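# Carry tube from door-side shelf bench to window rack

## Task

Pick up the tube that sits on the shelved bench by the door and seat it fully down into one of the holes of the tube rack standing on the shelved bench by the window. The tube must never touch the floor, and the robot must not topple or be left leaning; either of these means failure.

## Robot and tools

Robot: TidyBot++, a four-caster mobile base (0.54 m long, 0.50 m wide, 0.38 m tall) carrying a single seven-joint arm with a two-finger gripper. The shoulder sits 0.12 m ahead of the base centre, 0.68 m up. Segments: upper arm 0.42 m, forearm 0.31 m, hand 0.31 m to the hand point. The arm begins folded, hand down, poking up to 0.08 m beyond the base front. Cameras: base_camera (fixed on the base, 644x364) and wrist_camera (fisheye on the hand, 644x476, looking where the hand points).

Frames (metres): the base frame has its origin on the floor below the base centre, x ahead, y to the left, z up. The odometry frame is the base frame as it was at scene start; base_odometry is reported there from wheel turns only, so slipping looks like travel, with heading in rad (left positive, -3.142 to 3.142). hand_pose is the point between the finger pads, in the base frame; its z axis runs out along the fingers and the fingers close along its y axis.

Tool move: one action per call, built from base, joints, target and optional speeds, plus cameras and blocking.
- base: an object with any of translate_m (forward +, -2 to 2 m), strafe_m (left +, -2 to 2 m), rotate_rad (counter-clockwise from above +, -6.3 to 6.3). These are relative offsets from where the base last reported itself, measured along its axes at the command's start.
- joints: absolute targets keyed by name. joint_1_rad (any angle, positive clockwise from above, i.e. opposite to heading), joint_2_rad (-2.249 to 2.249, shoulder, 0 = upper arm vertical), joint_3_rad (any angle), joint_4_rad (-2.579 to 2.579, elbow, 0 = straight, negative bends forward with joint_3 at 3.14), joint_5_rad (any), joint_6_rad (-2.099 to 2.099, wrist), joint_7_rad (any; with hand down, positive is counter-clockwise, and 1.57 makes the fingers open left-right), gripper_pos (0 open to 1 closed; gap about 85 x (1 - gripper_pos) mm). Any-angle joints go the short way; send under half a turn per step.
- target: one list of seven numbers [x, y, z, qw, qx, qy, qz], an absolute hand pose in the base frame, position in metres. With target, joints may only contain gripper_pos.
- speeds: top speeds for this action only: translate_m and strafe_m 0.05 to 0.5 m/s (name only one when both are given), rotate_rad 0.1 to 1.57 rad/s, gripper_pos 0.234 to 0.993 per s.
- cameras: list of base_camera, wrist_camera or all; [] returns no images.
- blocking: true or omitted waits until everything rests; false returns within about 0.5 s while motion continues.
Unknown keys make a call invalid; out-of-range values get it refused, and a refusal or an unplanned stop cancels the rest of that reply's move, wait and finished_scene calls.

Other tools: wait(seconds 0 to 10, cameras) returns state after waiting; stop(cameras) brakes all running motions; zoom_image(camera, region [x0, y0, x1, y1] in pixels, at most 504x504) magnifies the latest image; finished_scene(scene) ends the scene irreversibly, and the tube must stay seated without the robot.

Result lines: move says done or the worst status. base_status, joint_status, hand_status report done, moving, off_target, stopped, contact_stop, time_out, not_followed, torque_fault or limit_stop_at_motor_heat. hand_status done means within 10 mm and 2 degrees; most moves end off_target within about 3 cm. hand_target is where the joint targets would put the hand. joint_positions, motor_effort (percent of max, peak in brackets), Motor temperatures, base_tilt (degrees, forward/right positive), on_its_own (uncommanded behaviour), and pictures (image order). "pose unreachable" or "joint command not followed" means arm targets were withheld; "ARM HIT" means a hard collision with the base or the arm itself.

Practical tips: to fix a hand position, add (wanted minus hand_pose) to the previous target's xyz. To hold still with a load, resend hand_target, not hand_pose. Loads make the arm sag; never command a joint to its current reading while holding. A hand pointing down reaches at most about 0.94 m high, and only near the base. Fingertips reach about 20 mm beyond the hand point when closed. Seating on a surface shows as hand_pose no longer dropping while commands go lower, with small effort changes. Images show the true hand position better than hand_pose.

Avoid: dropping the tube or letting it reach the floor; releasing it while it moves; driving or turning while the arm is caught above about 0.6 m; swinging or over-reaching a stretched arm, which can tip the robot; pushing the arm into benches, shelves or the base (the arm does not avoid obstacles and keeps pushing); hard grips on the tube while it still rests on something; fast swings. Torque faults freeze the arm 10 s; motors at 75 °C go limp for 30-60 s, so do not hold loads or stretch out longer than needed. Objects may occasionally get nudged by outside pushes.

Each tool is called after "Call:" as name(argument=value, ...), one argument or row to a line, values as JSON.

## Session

Call:
move(
)

Scene clock: 0.00 s.
Motor temperatures (°C): [26 26 25 30 37 36 29]
base_odometry: x=+0.000 y=+0.000 heading=+0.000
base_tilt: forward=-0.1 right=+0.0
base_status: not commanded
joint_positions: joint_1_rad=-0.030 joint_2_rad=-0.309 joint_3_rad=+3.139 joint_4_rad=-2.545 joint_5_rad=+0.040 joint_6_rad=-0.870 joint_7_rad=+1.595 gripper_pos=+0.000
joint_status: not commanded
motor_effort: joint_1_rad=+0 joint_2_rad=-2 joint_3_rad=+0 joint_4_rad=+11 joint_5_rad=+0 joint_6_rad=+0 joint_7_rad=+0
hand_pose: x=+0.2498 y=-0.0039 z=+0.5776 quat_wxyz=(+0.016, +0.999, +0.041, +0.018) (m; base frame)
hand_target: x=+0.2491 y=-0.0040 z=+0.5772 quat_wxyz=(+0.016, +0.999, +0.041, +0.017) (m; base frame)
hand_status: not commanded
pictures: base_camera, wrist_camera
camera_calibration:
wrist_camera: T_world_to_cam=[[0.120058, -0.99276, 0.0036631, -0.0329997], [-0.992764, -0.120065, -0.0017377, 0.304424], [0.00216493, -0.00342797, -0.999992, 0.717953], [0, 0, 0, 1]] pos_world=[0.304629, 0.00625103, 0.718597]

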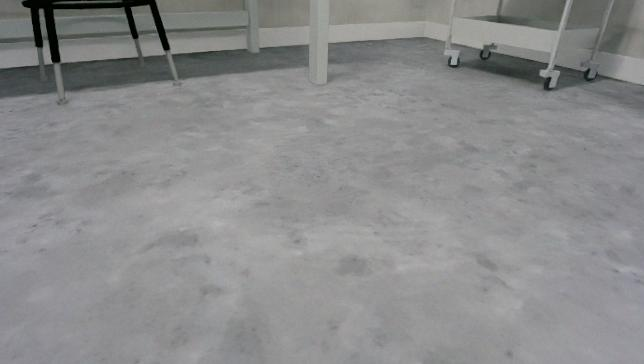

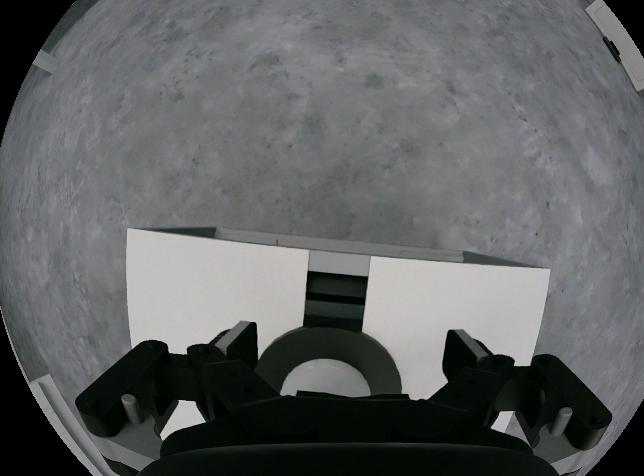

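Call:
move(
  joints={"joint_6_rad": 0.4},
)

Scene clock: 7.90 s.
Motor temperatures (°C): [26 26 25 30 37 36 29]
move: done
base_odometry: x=+0.000 y=+0.000 heading=+0.000
base_tilt: forward=-0.1 right=+0.0
base_status: not commanded
joint_positions: joint_1_rad=-0.030 joint_2_rad=-0.309 joint_3_rad=+3.139 joint_4_rad=-2.545 joint_5_rad=+0.040 joint_6_rad=+0.351 joint_7_rad=+1.595 gripper_pos=+0.000
joint_status: all done
motor_effort: joint_1_rad=+0(1) joint_2_rad=-6(7) joint_3_rad=+0(1) joint_4_rad=+15(16) joint_5_rad=-1(1) joint_6_rad=+8(9) joint_7_rad=+1(2)
hand_pose: x=+0.5339 y=+0.0195 z=+0.7922 quat_wxyz=(+0.003, +0.808, +0.043, +0.588) (m; base frame)
hand_target: x=+0.5378 y=+0.0203 z=+0.8060 quat_wxyz=(+0.003, +0.794, +0.043, +0.607) (m; base frame)
hand_status: not commanded
pictures: base_camera, wrist_camera
camera_calibration:
wrist_camera: T_world_to_cam=[[0.105983, -0.991064, 0.0809901, -0.0983652], [-0.333008, -0.112121, -0.936234, 0.977546], [0.936949, 0.0722548, -0.341915, -0.0899182], [0, 0, 0, 1]] pos_world=[0.420204, 0.0186141, 0.892434]

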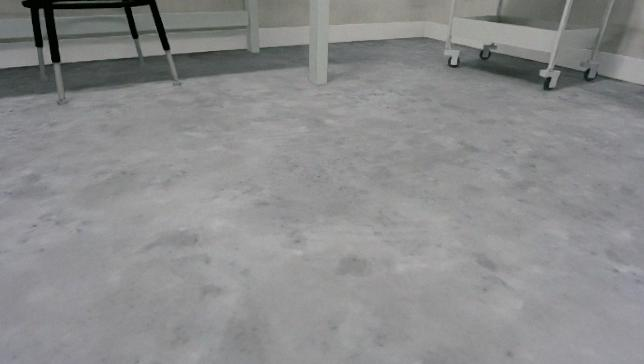

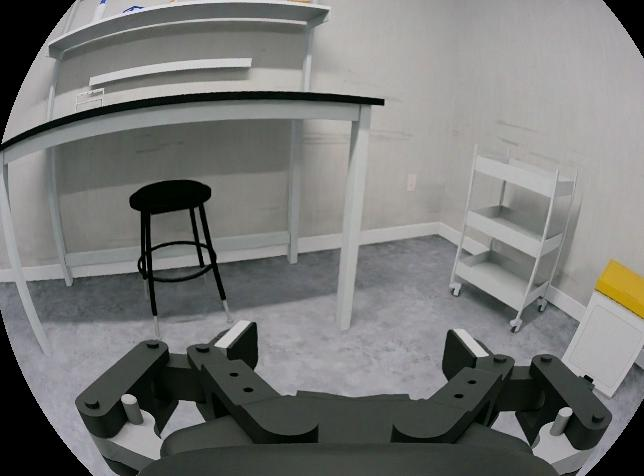

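Call:
zoom_image(
  camera="wrist_camera",
  region=[20, 60, 140, 150],
)

Call:
zoom_image(
  camera="wrist_camera",
  region=[100, 60, 400, 260],
)

Scaled by 4.200.

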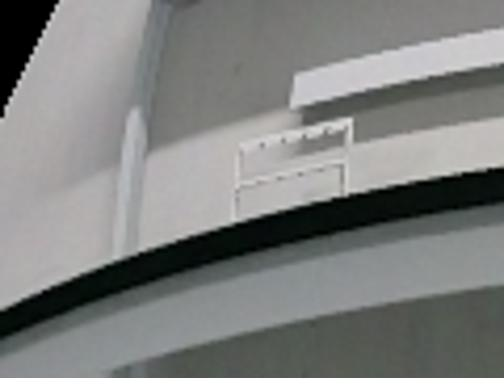

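Scaled by 1.680.

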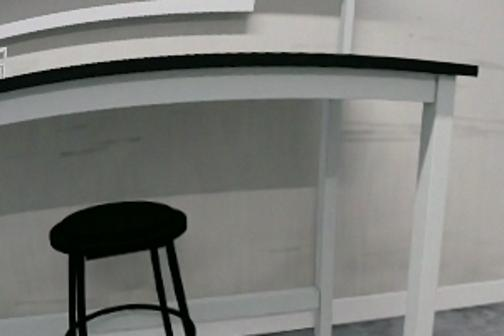

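Call:
move(
  base={"rotate_rad": 1.6},
  joints={"joint_1_rad": 0.0, "joint_2_rad": -0.475, "joint_3_rad": 3.1416, "joint_4_rad": -1.865, "joint_5_rad": 0.0, "joint_6_rad": -0.55, "joint_7_rad": 1.48},
  cameras=["wrist_camera"],
)

Scene clock: 31.57 s.
Motor temperatures (°C): [26 26 25 30 37 36 29]
move: done
base_odometry: x=+0.000 y=+0.000 heading=+1.599
base_tilt: forward=-0.1 right=+0.1
base_status: done
joint_positions: joint_1_rad=-0.011 joint_2_rad=-0.459 joint_3_rad=+3.139 joint_4_rad=-1.903 joint_5_rad=+0.040 joint_6_rad=-0.507 joint_7_rad=+1.535 gripper_pos=+0.000
joint_status: all done
motor_effort: joint_1_rad=-1(2) joint_2_rad=-4(8) joint_3_rad=+0(2) joint_4_rad=+18(19) joint_5_rad=+0(2) joint_6_rad=+8(10) joint_7_rad=+1(2)
hand_pose: x=+0.5334 y=+0.0015 z=+0.9839 quat_wxyz=(+0.005, +0.828, +0.000, +0.561) (m; base frame)
hand_target: x=+0.5261 y=+0.0013 z=+1.0002 quat_wxyz=(-0.026, +0.824, -0.037, +0.565) (m; base frame)
hand_status: not commanded
pictures: wrist_camera
camera_calibration:
wrist_camera: T_world_to_cam=[[0.038025, -0.998796, 0.0309827, -0.0462993], [-0.398799, -0.043597, -0.916001, 1.16985], [0.91625, 0.0224751, -0.399977, 0.0456761], [0, 0, 0, 1]] pos_world=[0.426445, 0.00373178, 1.09129]

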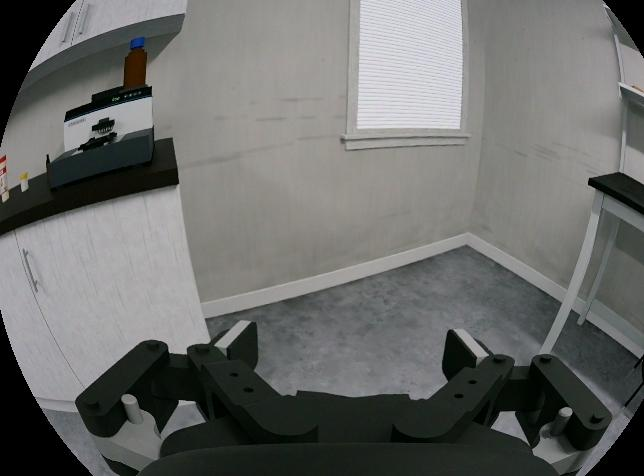

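Call:
move(
  base={"rotate_rad": 1.5},
  cameras=["wrist_camera"],
)

Scene clock: 39.87 s.
Motor temperatures (°C): [26 26 25 30 37 36 29]
move: done
base_odometry: x=+0.000 y=+0.000 heading=+3.099
base_tilt: forward=-0.1 right=+0.1
base_status: done
joint_positions: joint_1_rad=-0.008 joint_2_rad=-0.460 joint_3_rad=+3.139 joint_4_rad=-1.902 joint_5_rad=+0.040 joint_6_rad=-0.509 joint_7_rad=+1.535 gripper_pos=+0.000
joint_status: not commanded
motor_effort: joint_1_rad=-1(1) joint_2_rad=-5(6) joint_3_rad=+0(2) joint_4_rad=+17(18) joint_5_rad=+0(1) joint_6_rad=+8(9) joint_7_rad=+1(2)
hand_pose: x=+0.5330 y=+0.0000 z=+0.9836 quat_wxyz=(+0.005, +0.828, -0.001, +0.561) (m; base frame)
hand_target: x=+0.5261 y=+0.0013 z=+1.0002 quat_wxyz=(-0.026, +0.824, -0.037, +0.565) (m; base frame)
hand_status: not commanded
pictures: wrist_camera
camera_calibration:
wrist_camera: T_world_to_cam=[[0.0343057, -0.998951, 0.0303237, -0.0450943], [-0.400087, -0.0415313, -0.915536, 1.16964], [0.915835, 0.019276, -0.401092, 0.0472343], [0, 0, 0, 1]] pos_world=[0.426245, 0.00261905, 1.09116]

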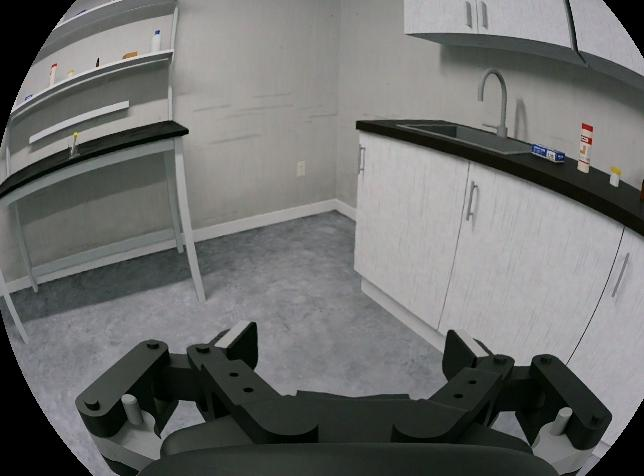

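Call:
zoom_image(
  camera="wrist_camera",
  region=[0, 80, 200, 230],
)

Call:
zoom_image(
  camera="wrist_camera",
  region=[50, 115, 100, 165],
)

Scaled by 2.520.

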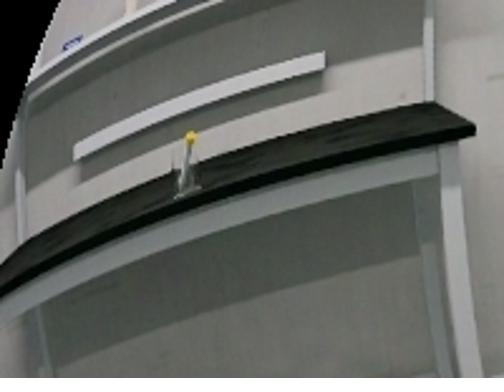

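Scaled by 10.080.

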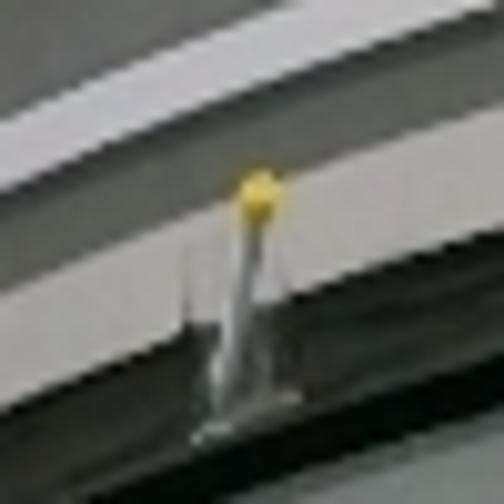

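Call:
move(
  base={"translate_m": 1.08, "strafe_m": 1.26, "rotate_rad": 0.588},
  cameras=["wrist_camera"],
)

Call:
zoom_image(
  camera="wrist_camera",
  region=[240, 80, 440, 280],
)

Scene clock: 92.43 s.
Motor temperatures (°C): [26 26 25 30 37 36 28]
move: done
base_odometry: x=-1.133 y=-1.213 heading=-2.596
base_tilt: forward=-0.1 right=+0.1
base_status: done
joint_positions: joint_1_rad=-0.005 joint_2_rad=-0.475 joint_3_rad=+3.139 joint_4_rad=-1.901 joint_5_rad=+0.040 joint_6_rad=-0.512 joint_7_rad=+1.534 gripper_pos=+0.000
joint_status: not commanded
motor_effort: joint_1_rad=+0(2) joint_2_rad=-4(9) joint_3_rad=+0(3) joint_4_rad=+18(19) joint_5_rad=-1(1) joint_6_rad=+8(9) joint_7_rad=+1(2)
hand_pose: x=+0.5281 y=-0.0013 z=+0.9897 quat_wxyz=(+0.006, +0.824, -0.003, +0.566) (m; base frame)
hand_target: x=+0.5261 y=+0.0013 z=+1.0002 quat_wxyz=(-0.026, +0.824, -0.037, +0.565) (m; base frame)
hand_status: not commanded
pictures: wrist_camera
camera_calibration:
wrist_camera: T_world_to_cam=[[0.0307394, -0.999067, 0.0303377, -0.0445484], [-0.388066, -0.0399001, -0.920768, 1.17202], [0.921119, 0.0165308, -0.38893, 0.0393798], [0, 0, 0, 1]] pos_world=[0.419918, 0.00160605, 1.09583]

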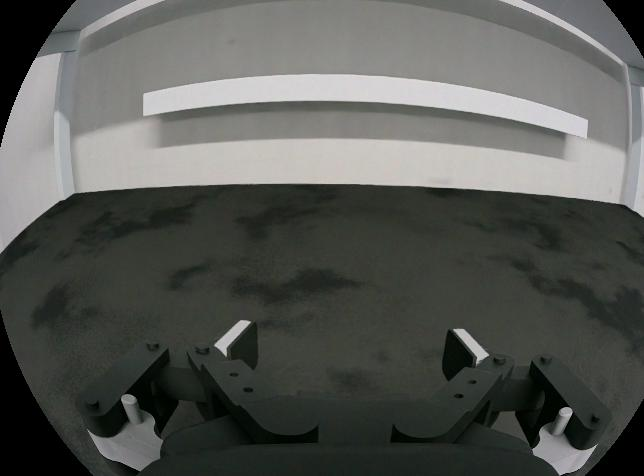

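Scaled by 2.520.

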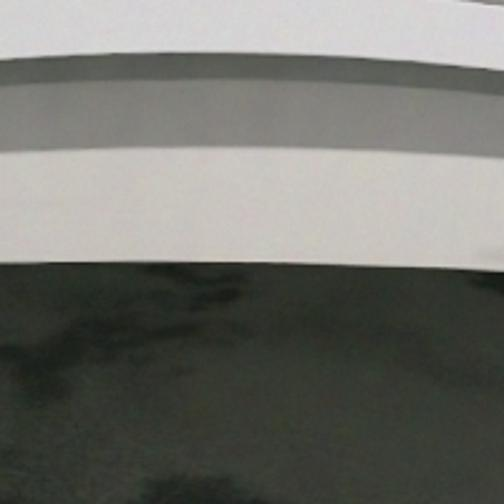

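Call:
move(
  cameras=["all"],
)

Scene clock: 96.97 s.
Motor temperatures (°C): [26 26 25 30 37 36 28]
base_odometry: x=-1.133 y=-1.213 heading=-2.596
base_tilt: forward=-0.1 right=+0.0
base_status: done
joint_positions: joint_1_rad=-0.005 joint_2_rad=-0.475 joint_3_rad=+3.139 joint_4_rad=-1.901 joint_5_rad=+0.040 joint_6_rad=-0.512 joint_7_rad=+1.534 gripper_pos=+0.000
joint_status: not commanded
motor_effort: joint_1_rad=+0(2) joint_2_rad=-4(9) joint_3_rad=+0(3) joint_4_rad=+18(19) joint_5_rad=+0(1) joint_6_rad=+9(9) joint_7_rad=+0(2)
hand_pose: x=+0.5281 y=-0.0013 z=+0.9897 quat_wxyz=(+0.006, +0.824, -0.003, +0.566) (m; base frame)
hand_target: x=+0.5261 y=+0.0013 z=+1.0002 quat_wxyz=(-0.026, +0.824, -0.037, +0.565) (m; base frame)
hand_status: not commanded
pictures: base_camera, wrist_camera
camera_calibration:
wrist_camera: T_world_to_cam=[[0.0307394, -0.999067, 0.0303377, -0.0445484], [-0.388066, -0.0399001, -0.920768, 1.17202], [0.921119, 0.0165308, -0.38893, 0.0393798], [0, 0, 0, 1]] pos_world=[0.419918, 0.00160605, 1.09583]

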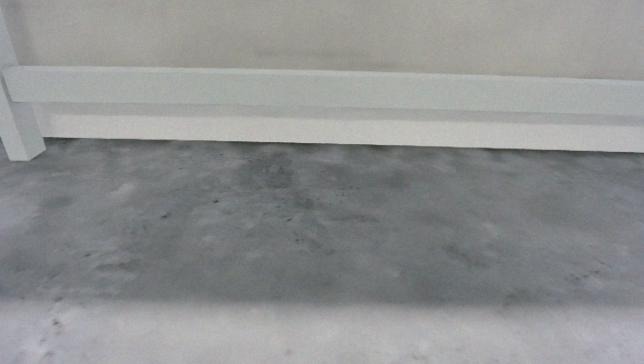

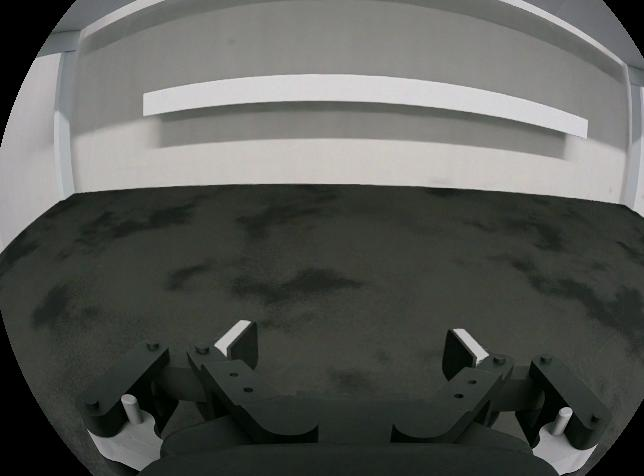

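Call:
move(
  base={"translate_m": -0.7},
  speeds={"translate_m": 0.4},
)

Call:
zoom_image(
  camera="wrist_camera",
  region=[300, 80, 560, 340],
)

Scene clock: 170.17 s.
Motor temperatures (°C): [26 26 25 31 37 35 28]
move: done
base_odometry: x=-0.534 y=-0.850 heading=-2.596
base_tilt: forward=-0.1 right=+0.1
base_status: done
joint_positions: joint_1_rad=-0.005 joint_2_rad=-0.478 joint_3_rad=+3.139 joint_4_rad=-1.901 joint_5_rad=+0.040 joint_6_rad=-0.512 joint_7_rad=+1.534 gripper_pos=+0.000
joint_status: not commanded
motor_effort: joint_1_rad=+0(1) joint_2_rad=-4(7) joint_3_rad=+0(1) joint_4_rad=+18(19) joint_5_rad=-1(1) joint_6_rad=+8(9) joint_7_rad=+0(2)
hand_pose: x=+0.5273 y=-0.0013 z=+0.9909 quat_wxyz=(+0.006, +0.823, -0.003, +0.567) (m; base frame)
hand_target: x=+0.5261 y=+0.0013 z=+1.0002 quat_wxyz=(-0.026, +0.824, -0.037, +0.565) (m; base frame)
hand_status: not commanded
pictures: base_camera, wrist_camera
camera_calibration:
wrist_camera: T_world_to_cam=[[0.0306212, -0.99907, 0.0303436, -0.0445108], [-0.385727, -0.0398177, -0.921754, 1.17251], [0.922105, 0.0165208, -0.386587, 0.0377716], [0, 0, 0, 1]] pos_world=[0.418803, 0.00159337, 1.09672]

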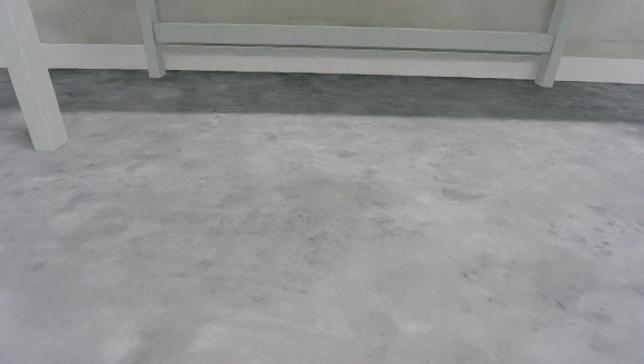

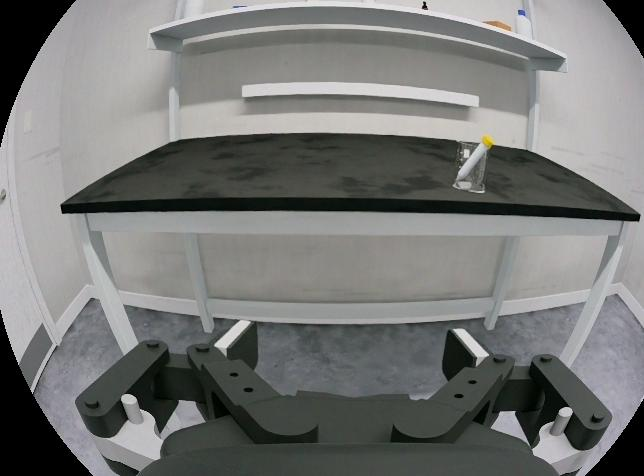

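Scaled by 1.938.

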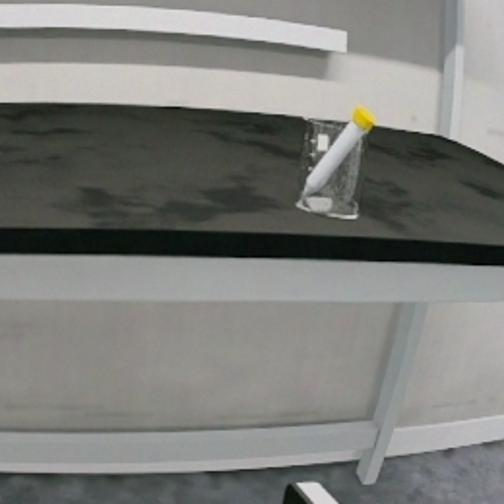

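Call:
move(
  base={"translate_m": 0.17, "strafe_m": -0.2, "rotate_rad": 0.04},
  joints={"joint_2_rad": -0.274, "joint_4_rad": -1.169, "joint_6_rad": -1.209, "joint_3_rad": 3.1416, "joint_5_rad": 0.0},
)

Call:
zoom_image(
  camera="wrist_camera",
  region=[280, 150, 420, 290],
)

Scene clock: 290.90 s.
Motor temperatures (°C): [26 26 24 31 37 35 28]
move: done
base_odometry: x=-0.784 y=-0.767 heading=-2.557
base_tilt: forward=-0.1 right=+0.1
base_status: done
joint_positions: joint_1_rad=-0.005 joint_2_rad=-0.294 joint_3_rad=+3.139 joint_4_rad=-1.204 joint_5_rad=+0.040 joint_6_rad=-1.165 joint_7_rad=+1.534 gripper_pos=+0.000
joint_status: all done
motor_effort: joint_1_rad=-1(1) joint_2_rad=-6(9) joint_3_rad=+0(2) joint_4_rad=+15(19) joint_5_rad=+0(1) joint_6_rad=+8(9) joint_7_rad=+0(2)
hand_pose: x=+0.5178 y=-0.0068 z=+1.1269 quat_wxyz=(+0.009, +0.861, -0.015, +0.508) (m; base frame)
hand_target: x=+0.5185 y=+0.0013 z=+1.1253 quat_wxyz=(-0.023, +0.868, -0.039, +0.495) (m; base frame)
hand_status: not commanded
pictures: base_camera, wrist_camera
camera_calibration:
wrist_camera: T_world_to_cam=[[0.0100006, -0.999791, 0.0178242, -0.0291012], [-0.511452, -0.0204313, -0.859069, 1.2886], [0.859254, -0.000525058, -0.51155, 0.272434], [0, 0, 0, 1]] pos_world=[0.425259, -0.00262418, 1.24688]

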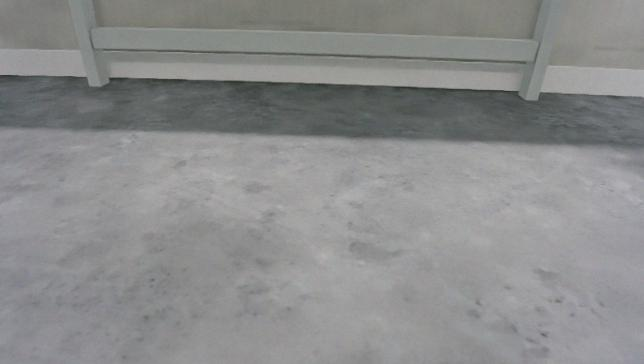

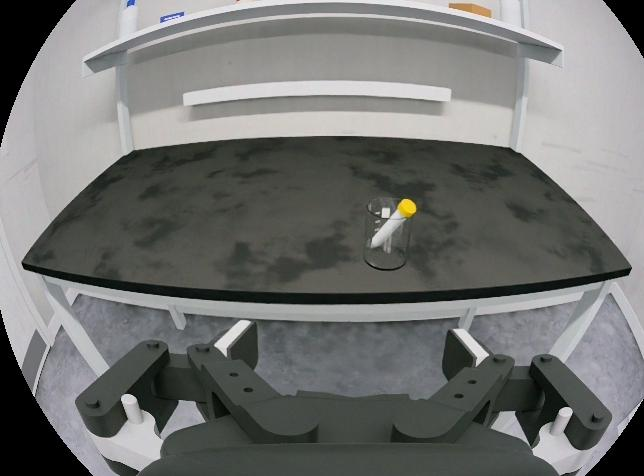

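Scaled by 3.600.

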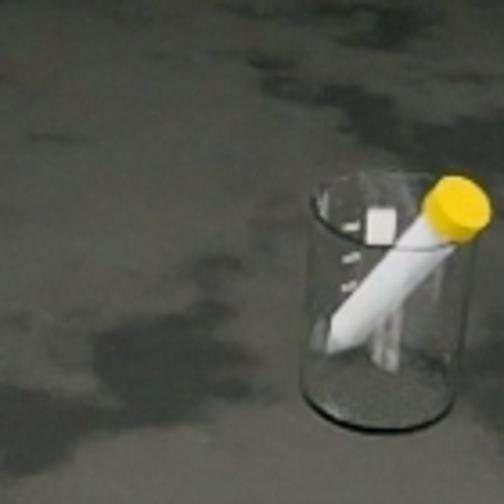

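Call:
move(
  base={"translate_m": 0.273, "strafe_m": -0.445},
  joints={"joint_1_rad": -0.667, "joint_2_rad": -0.4255, "joint_4_rad": -1.994, "joint_5_rad": -0.05, "joint_6_rad": -0.1465},
)

Call:
zoom_image(
  camera="wrist_camera",
  region=[260, 210, 440, 390],
)

Scene clock: 611.00 s.
Motor temperatures (°C): [26 26 24 31 37 35 28]
move: done
base_odometry: x=-1.257 y=-0.546 heading=-2.556
base_tilt: forward=-0.1 right=+0.1
base_status: done
joint_positions: joint_1_rad=-0.654 joint_2_rad=-0.411 joint_3_rad=+3.139 joint_4_rad=-1.956 joint_5_rad=+0.020 joint_6_rad=-0.200 joint_7_rad=+1.534 gripper_pos=+0.000
joint_status: all done
motor_effort: joint_1_rad=+0(1) joint_2_rad=-7(9) joint_3_rad=+0(1) joint_4_rad=+18(19) joint_5_rad=+0(1) joint_6_rad=+9(10) joint_7_rad=+1(2)
hand_pose: x=+0.4774 y=+0.2765 z=+1.0221 quat_wxyz=(-0.211, +0.727, +0.240, +0.608) (m; base frame)
hand_target: x=+0.4693 y=+0.2804 z=+1.0211 quat_wxyz=(-0.260, +0.729, +0.199, +0.601) (m; base frame)
hand_status: not commanded
pictures: base_camera, wrist_camera
camera_calibration:
wrist_camera: T_world_to_cam=[[0.633383, -0.77367, 0.0161678, -0.10199], [-0.147822, -0.141473, -0.978843, 1.16601], [0.759589, 0.617592, -0.203972, -0.184037], [0, 0, 0, 1]] pos_world=[0.376754, 0.199713, 1.10546]

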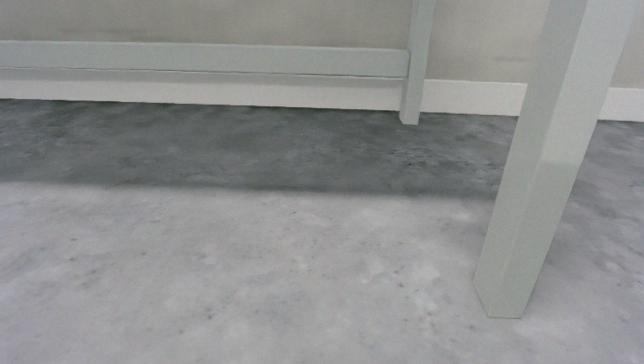

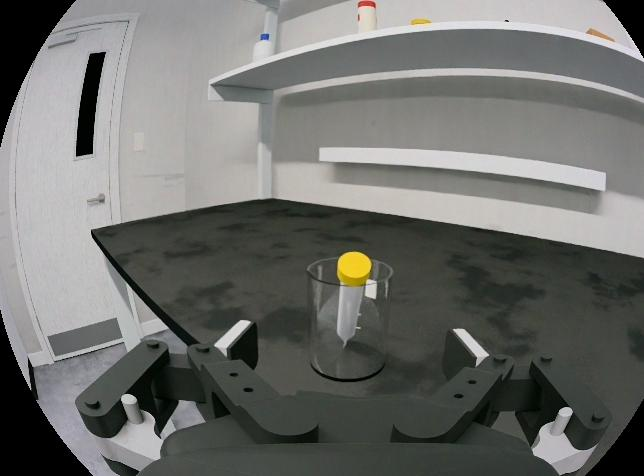

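Scaled by 2.800.

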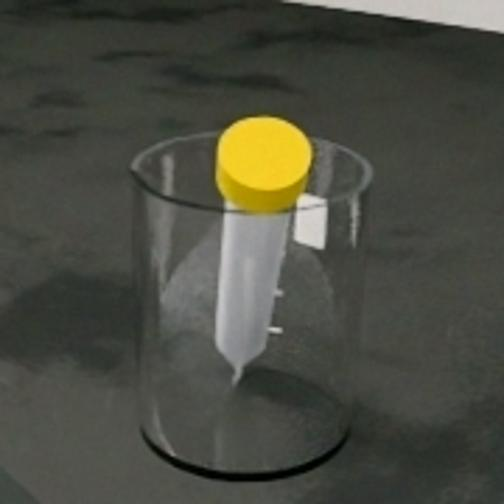

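Call:
move(
  base={"translate_m": 0.049, "strafe_m": 0.0365},
  speeds={"translate_m": 0.2},
  joints={"joint_4_rad": -1.907, "joint_6_rad": -0.2625, "joint_7_rad": 1.44},
  cameras=["wrist_camera"],
)

Call:
zoom_image(
  camera="wrist_camera",
  region=[250, 230, 450, 430],
)

Scene clock: 829.30 s.
Motor temperatures (°C): [26 26 24 30 37 36 28]
move: done
base_odometry: x=-1.278 y=-0.604 heading=-2.556
base_tilt: forward=+0.0 right=+0.1
base_status: done
joint_positions: joint_1_rad=-0.654 joint_2_rad=-0.420 joint_3_rad=+3.139 joint_4_rad=-1.933 joint_5_rad=+0.019 joint_6_rad=-0.236 joint_7_rad=+1.495 gripper_pos=+0.000
joint_status: all done
motor_effort: joint_1_rad=+0(1) joint_2_rad=-6(9) joint_3_rad=+0(1) joint_4_rad=+18(20) joint_5_rad=+0(1) joint_6_rad=+9(10) joint_7_rad=+0(2)
hand_pose: x=+0.4743 y=+0.2739 z=+1.0288 quat_wxyz=(-0.222, +0.733, +0.225, +0.602) (m; base frame)
hand_target: x=+0.4661 y=+0.2802 z=+1.0395 quat_wxyz=(-0.269, +0.742, +0.189, +0.585) (m; base frame)
hand_status: not commanded
pictures: wrist_camera
camera_calibration:
wrist_camera: T_world_to_cam=[[0.627546, -0.778234, -0.0231739, -0.0575802], [-0.176115, -0.112895, -0.977874, 1.17636], [0.758399, 0.617742, -0.207906, -0.17411], [0, 0, 0, 1]] pos_world=[0.375353, 0.19555, 1.1128]

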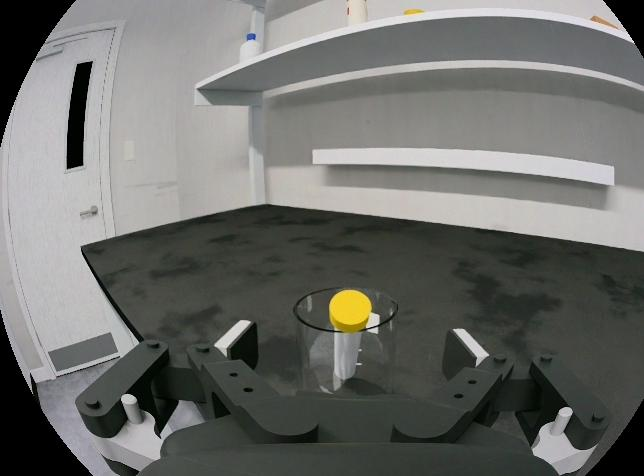

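Scaled by 2.520.

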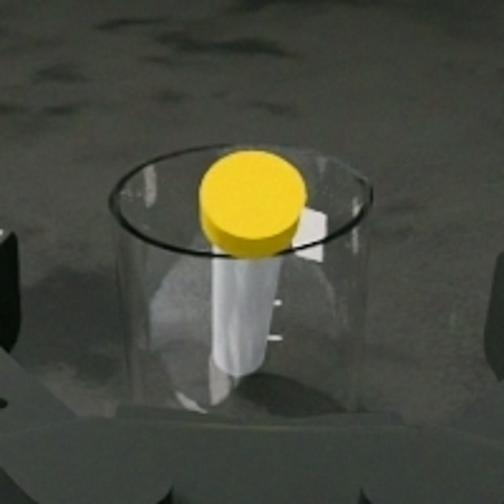

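Call:
move(
  cameras=["wrist_camera"],
)

Scene clock: 886.43 s.
Motor temperatures (°C): [26 26 24 30 37 35 28]
base_odometry: x=-1.278 y=-0.604 heading=-2.556
base_tilt: forward=-0.1 right=+0.1
base_status: done
joint_positions: joint_1_rad=-0.654 joint_2_rad=-0.420 joint_3_rad=+3.139 joint_4_rad=-1.933 joint_5_rad=+0.019 joint_6_rad=-0.236 joint_7_rad=+1.495 gripper_pos=+0.000
joint_status: all done
motor_effort: joint_1_rad=+0(1) joint_2_rad=-6(9) joint_3_rad=+0(1) joint_4_rad=+18(20) joint_5_rad=+0(1) joint_6_rad=+9(10) joint_7_rad=+1(2)
hand_pose: x=+0.4743 y=+0.2739 z=+1.0288 quat_wxyz=(-0.222, +0.734, +0.225, +0.602) (m; base frame)
hand_target: x=+0.4661 y=+0.2802 z=+1.0395 quat_wxyz=(-0.269, +0.742, +0.189, +0.585) (m; base frame)
hand_status: not commanded
pictures: wrist_camera
camera_calibration:
wrist_camera: T_world_to_cam=[[0.627448, -0.77829, -0.0239541, -0.0567069], [-0.176591, -0.112269, -0.977861, 1.1764], [0.75837, 0.617787, -0.207882, -0.174133], [0, 0, 0, 1]] pos_world=[0.375379, 0.195516, 1.11279]

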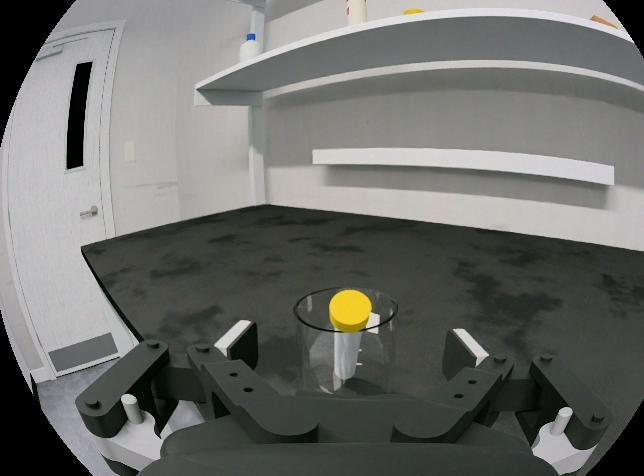

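Call:
move(
  base={"translate_m": 0.022, "strafe_m": 0.0165},
  speeds={"translate_m": 0.1},
  cameras=["wrist_camera"],
)

Call:
zoom_image(
  camera="wrist_camera",
  region=[250, 230, 450, 430],
)

Scene clock: 891.90 s.
Motor temperatures (°C): [26 26 24 30 37 35 28]
move: done
base_odometry: x=-1.288 y=-0.630 heading=-2.556
base_tilt: forward=-0.1 right=+0.1
base_status: done
joint_positions: joint_1_rad=-0.654 joint_2_rad=-0.422 joint_3_rad=+3.139 joint_4_rad=-1.933 joint_5_rad=+0.019 joint_6_rad=-0.236 joint_7_rad=+1.495 gripper_pos=+0.000
joint_status: not commanded
motor_effort: joint_1_rad=+0(1) joint_2_rad=-6(8) joint_3_rad=+0(1) joint_4_rad=+18(19) joint_5_rad=+0(1) joint_6_rad=+9(9) joint_7_rad=+1(2)
hand_pose: x=+0.4736 y=+0.2734 z=+1.0299 quat_wxyz=(-0.222, +0.733, +0.225, +0.602) (m; base frame)
hand_target: x=+0.4661 y=+0.2802 z=+1.0395 quat_wxyz=(-0.269, +0.742, +0.189, +0.585) (m; base frame)
hand_status: not commanded
pictures: wrist_camera
camera_calibration:
wrist_camera: T_world_to_cam=[[0.627503, -0.77824, -0.0241342, -0.0564915], [-0.174816, -0.110616, -0.978368, 1.17653], [0.758735, 0.618148, -0.205461, -0.175831], [0, 0, 0, 1]] pos_world=[0.374534, 0.194868, 1.11359]

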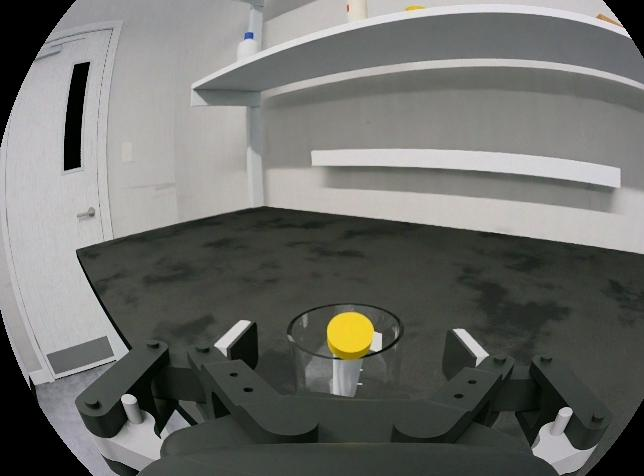

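Scaled by 2.520.

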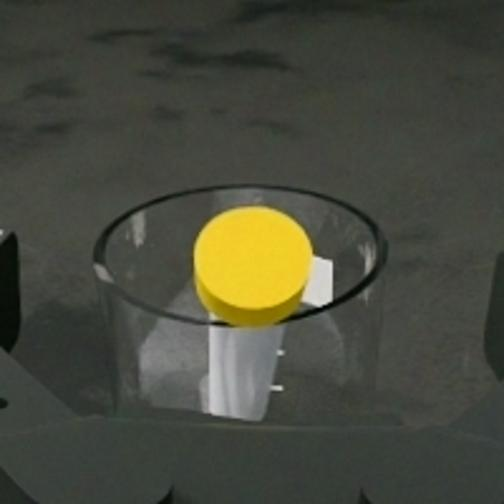

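Call:
move(
  base={"translate_m": 0.0115, "strafe_m": 0.0085},
  speeds={"translate_m": 0.1},
  cameras=["wrist_camera"],
)

Call:
zoom_image(
  camera="wrist_camera",
  region=[250, 230, 450, 430],
)

Scene clock: 917.53 s.
Motor temperatures (°C): [26 26 24 30 37 35 28]
move: done
base_odometry: x=-1.293 y=-0.644 heading=-2.556
base_tilt: forward=-0.1 right=+0.0
base_status: done
joint_positions: joint_1_rad=-0.654 joint_2_rad=-0.423 joint_3_rad=+3.139 joint_4_rad=-1.933 joint_5_rad=+0.019 joint_6_rad=-0.236 joint_7_rad=+1.494 gripper_pos=+0.000
joint_status: not commanded
motor_effort: joint_1_rad=+0(1) joint_2_rad=-7(9) joint_3_rad=+0(1) joint_4_rad=+18(19) joint_5_rad=+0(1) joint_6_rad=+9(9) joint_7_rad=+1(2)
hand_pose: x=+0.4735 y=+0.2734 z=+1.0300 quat_wxyz=(-0.223, +0.733, +0.225, +0.602) (m; base frame)
hand_target: x=+0.4661 y=+0.2802 z=+1.0395 quat_wxyz=(-0.269, +0.742, +0.189, +0.585) (m; base frame)
hand_status: not commanded
pictures: wrist_camera
camera_calibration:
wrist_camera: T_world_to_cam=[[0.627529, -0.77821, -0.0244303, -0.056168], [-0.174832, -0.110265, -0.978405, 1.17655], [0.75871, 0.618249, -0.20525, -0.175975], [0, 0, 0, 1]] pos_world=[0.37446, 0.194818, 1.11365]

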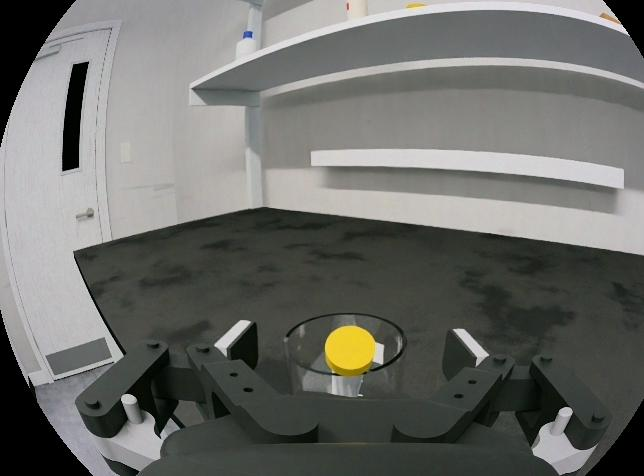

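Scaled by 2.520.

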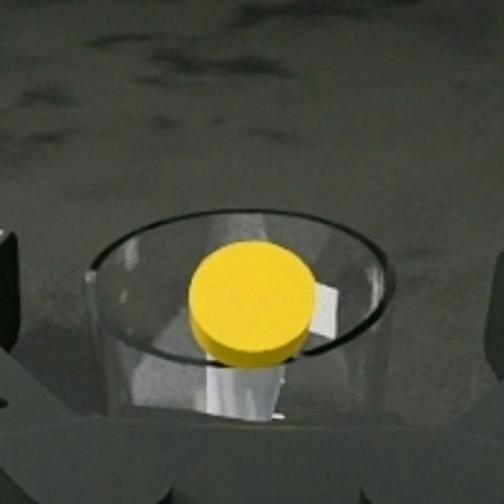

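Call:
move(
  base={"translate_m": 0.004, "strafe_m": 0.003},
  joints={"gripper_pos": 0.66},
  speeds={"translate_m": 0.1, "gripper_pos": 0.4},
  cameras=["wrist_camera"],
)

Call:
zoom_image(
  camera="wrist_camera",
  region=[250, 230, 450, 430],
)

Scene clock: 952.50 s.
Motor temperatures (°C): [26 26 24 30 37 35 28]
move: done
base_odometry: x=-1.295 y=-0.649 heading=-2.556
base_tilt: forward=-0.1 right=+0.0
base_status: done
joint_positions: joint_1_rad=-0.654 joint_2_rad=-0.424 joint_3_rad=+3.139 joint_4_rad=-1.933 joint_5_rad=+0.019 joint_6_rad=-0.236 joint_7_rad=+1.494 gripper_pos=+0.658
joint_status: all done
motor_effort: joint_1_rad=+0(1) joint_2_rad=-5(10) joint_3_rad=+0(0) joint_4_rad=+19(19) joint_5_rad=+0(1) joint_6_rad=+9(9) joint_7_rad=+1(2)
hand_pose: x=+0.4731 y=+0.2732 z=+1.0305 quat_wxyz=(-0.223, +0.732, +0.225, +0.603) (m; base frame)
hand_target: x=+0.4661 y=+0.2802 z=+1.0395 quat_wxyz=(-0.269, +0.742, +0.189, +0.585) (m; base frame)
hand_status: not commanded
pictures: wrist_camera
camera_calibration:
wrist_camera: T_world_to_cam=[[0.627568, -0.778176, -0.0245219, -0.0560606], [-0.173988, -0.109476, -0.978644, 1.17661], [0.758872, 0.618432, -0.204097, -0.176782], [0, 0, 0, 1]] pos_world=[0.374054, 0.194513, 1.11403]

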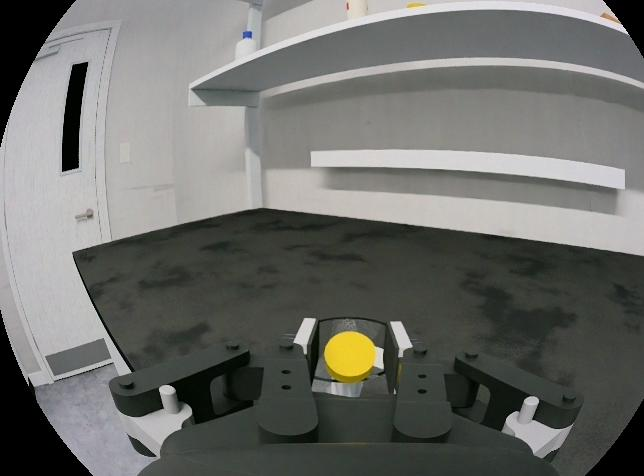

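Scaled by 2.520.

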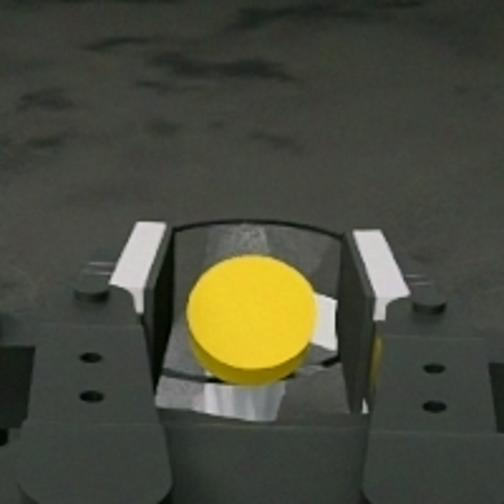

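Call:
move(
  joints={"gripper_pos": 0.74},
  speeds={"gripper_pos": 0.234},
  cameras=["wrist_camera"],
)

Call:
zoom_image(
  camera="wrist_camera",
  region=[250, 230, 450, 430],
)

Scene clock: 984.40 s.
Motor temperatures (°C): [26 26 24 30 37 35 28]
move: done
base_odometry: x=-1.295 y=-0.649 heading=-2.556
base_tilt: forward=-0.1 right=+0.0
base_status: not commanded
joint_positions: joint_1_rad=-0.654 joint_2_rad=-0.424 joint_3_rad=+3.139 joint_4_rad=-1.933 joint_5_rad=+0.019 joint_6_rad=-0.236 joint_7_rad=+1.494 gripper_pos=+0.738
joint_status: all done
motor_effort: joint_1_rad=+0(1) joint_2_rad=-5(6) joint_3_rad=+0(0) joint_4_rad=+18(19) joint_5_rad=+0(0) joint_6_rad=+9(9) joint_7_rad=+1(1)
hand_pose: x=+0.4731 y=+0.2732 z=+1.0305 quat_wxyz=(-0.223, +0.732, +0.225, +0.603) (m; base frame)
hand_target: x=+0.4661 y=+0.2802 z=+1.0395 quat_wxyz=(-0.269, +0.742, +0.189, +0.585) (m; base frame)
hand_status: not commanded
pictures: wrist_camera
camera_calibration:
wrist_camera: T_world_to_cam=[[0.627561, -0.778178, -0.0246425, -0.055928], [-0.174061, -0.109381, -0.978641, 1.17662], [0.758861, 0.618446, -0.204093, -0.176785], [0, 0, 0, 1]] pos_world=[0.374057, 0.194509, 1.11403]

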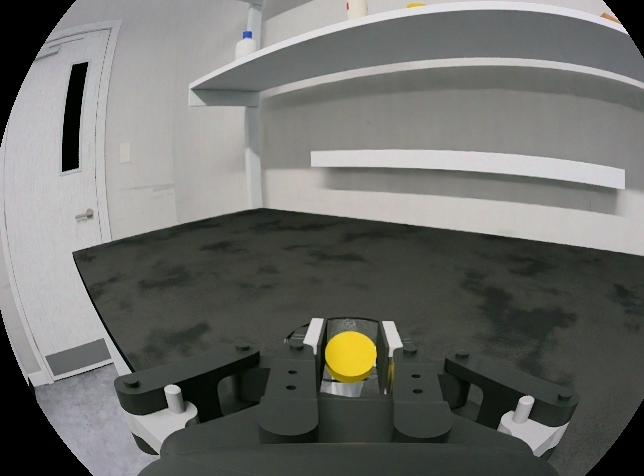

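Scaled by 2.520.

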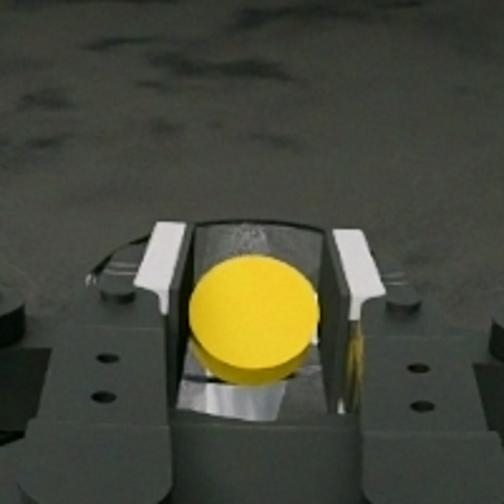

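Call:
move(
  joints={"gripper_pos": 0.757},
  speeds={"gripper_pos": 0.234},
  cameras=["wrist_camera"],
)

Call:
zoom_image(
  camera="wrist_camera",
  region=[250, 230, 450, 430],
)

Scene clock: 992.30 s.
Motor temperatures (°C): [26 26 24 30 37 35 28]
move: done
base_odometry: x=-1.295 y=-0.649 heading=-2.556
base_tilt: forward=-0.1 right=+0.0
base_status: not commanded
joint_positions: joint_1_rad=-0.654 joint_2_rad=-0.424 joint_3_rad=+3.139 joint_4_rad=-1.933 joint_5_rad=+0.019 joint_6_rad=-0.236 joint_7_rad=+1.494 gripper_pos=+0.754
joint_status: all done
motor_effort: joint_1_rad=+0(1) joint_2_rad=-6(6) joint_3_rad=+0(0) joint_4_rad=+19(19) joint_5_rad=+0(0) joint_6_rad=+9(9) joint_7_rad=+0(2)
hand_pose: x=+0.4731 y=+0.2732 z=+1.0305 quat_wxyz=(-0.223, +0.732, +0.225, +0.603) (m; base frame)
hand_target: x=+0.4661 y=+0.2802 z=+1.0395 quat_wxyz=(-0.269, +0.742, +0.189, +0.585) (m; base frame)
hand_status: not commanded
pictures: wrist_camera
camera_calibration:
wrist_camera: T_world_to_cam=[[0.627561, -0.778178, -0.0246425, -0.055928], [-0.174061, -0.109381, -0.978641, 1.17662], [0.758861, 0.618446, -0.204093, -0.176785], [0, 0, 0, 1]] pos_world=[0.374057, 0.194509, 1.11403]

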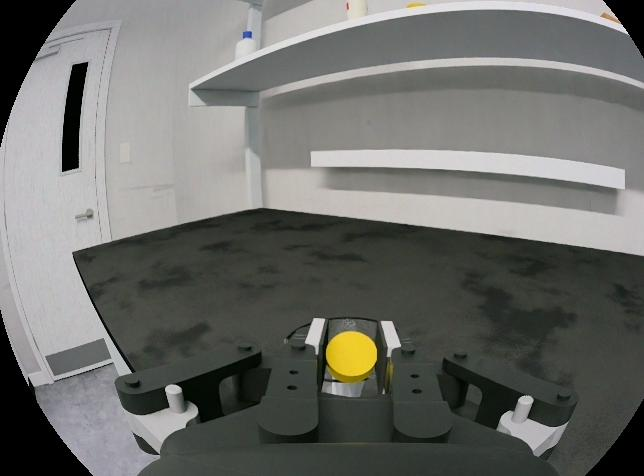

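Scaled by 2.520.

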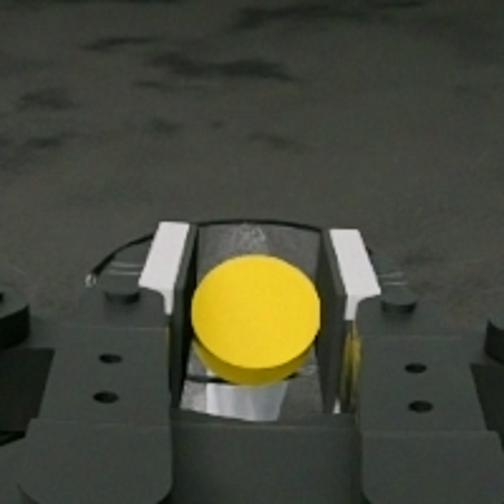

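Call:
move(
  joints={"gripper_pos": 0.775},
  speeds={"gripper_pos": 0.234},
  cameras=["wrist_camera"],
)

Call:
zoom_image(
  camera="wrist_camera",
  region=[250, 230, 450, 430],
)

Scene clock: 997.97 s.
Motor temperatures (°C): [26 26 24 30 37 35 28]
move: done
base_odometry: x=-1.295 y=-0.649 heading=-2.556
base_tilt: forward=-0.1 right=+0.0
base_status: not commanded
joint_positions: joint_1_rad=-0.654 joint_2_rad=-0.424 joint_3_rad=+3.139 joint_4_rad=-1.933 joint_5_rad=+0.019 joint_6_rad=-0.236 joint_7_rad=+1.494 gripper_pos=+0.765
joint_status: all done
motor_effort: joint_1_rad=+0(1) joint_2_rad=-6(6) joint_3_rad=+0(0) joint_4_rad=+18(18) joint_5_rad=+0(1) joint_6_rad=+8(9) joint_7_rad=+1(1)
hand_pose: x=+0.4731 y=+0.2732 z=+1.0305 quat_wxyz=(-0.223, +0.732, +0.225, +0.603) (m; base frame)
hand_target: x=+0.4661 y=+0.2802 z=+1.0395 quat_wxyz=(-0.269, +0.742, +0.189, +0.585) (m; base frame)
hand_status: not commanded
pictures: wrist_camera
camera_calibration:
wrist_camera: T_world_to_cam=[[0.627563, -0.778174, -0.0247032, -0.0558628], [-0.174097, -0.109334, -0.97864, 1.17662], [0.758851, 0.618459, -0.204092, -0.176785], [0, 0, 0, 1]] pos_world=[0.374057, 0.194508, 1.11403]

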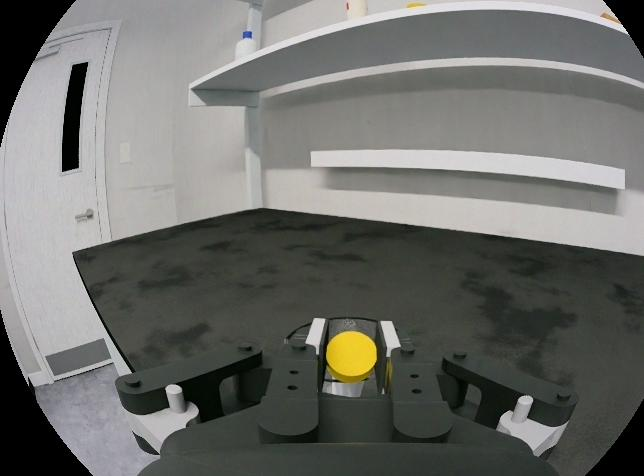

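Scaled by 2.520.

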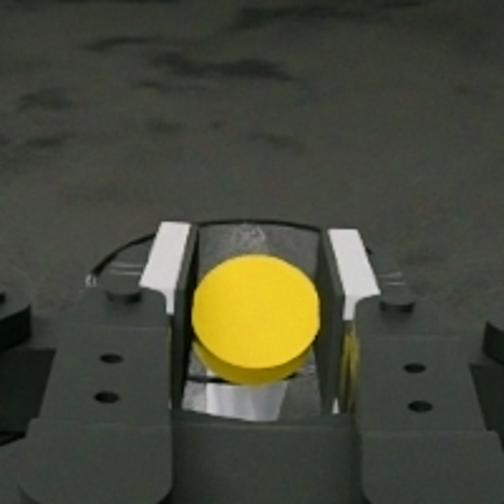

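Call:
move(
  joints={"joint_2_rad": -0.392, "joint_4_rad": -1.8068, "joint_6_rad": -0.3717},
  cameras=["wrist_camera"],
)

Call:
zoom_image(
  camera="wrist_camera",
  region=[250, 230, 450, 430],
)

Scene clock: 1029.70 s.
Motor temperatures (°C): [26 26 24 30 37 35 28]
move: done
base_odometry: x=-1.295 y=-0.649 heading=-2.556
base_tilt: forward=-0.1 right=+0.0
base_status: not commanded
joint_positions: joint_1_rad=-0.654 joint_2_rad=-0.410 joint_3_rad=+3.139 joint_4_rad=-1.842 joint_5_rad=+0.019 joint_6_rad=-0.329 joint_7_rad=+1.494 gripper_pos=+0.771
joint_status: all done
motor_effort: joint_1_rad=+0(1) joint_2_rad=-6(7) joint_3_rad=+0(0) joint_4_rad=+18(19) joint_5_rad=+0(1) joint_6_rad=+9(10) joint_7_rad=+1(2)
hand_pose: x=+0.4749 y=+0.2739 z=+1.0526 quat_wxyz=(-0.220, +0.737, +0.225, +0.598) (m; base frame)
hand_target: x=+0.4713 y=+0.2863 z=+1.0530 quat_wxyz=(-0.263, +0.754, +0.194, +0.569) (m; base frame)
hand_status: not commanded
pictures: wrist_camera
camera_calibration:
wrist_camera: T_world_to_cam=[[0.625904, -0.77949, -0.0252904, -0.0540924], [-0.186105, -0.117788, -0.975444, 1.2033], [0.75737, 0.615241, -0.21879, -0.156992], [0, 0, 0, 1]] pos_world=[0.376696, 0.196157, 1.13803]

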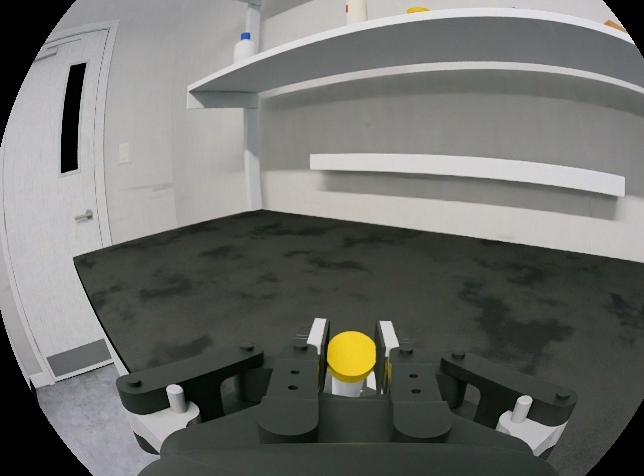

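Scaled by 2.520.

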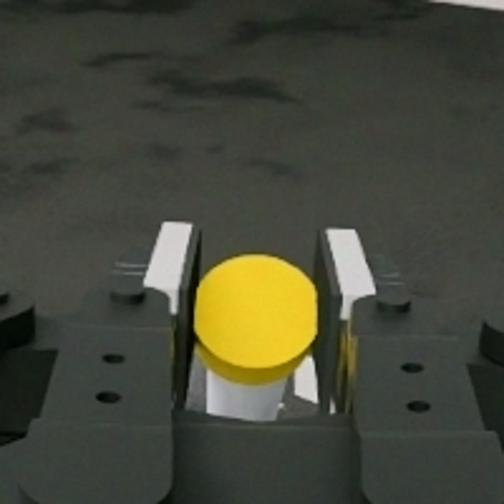

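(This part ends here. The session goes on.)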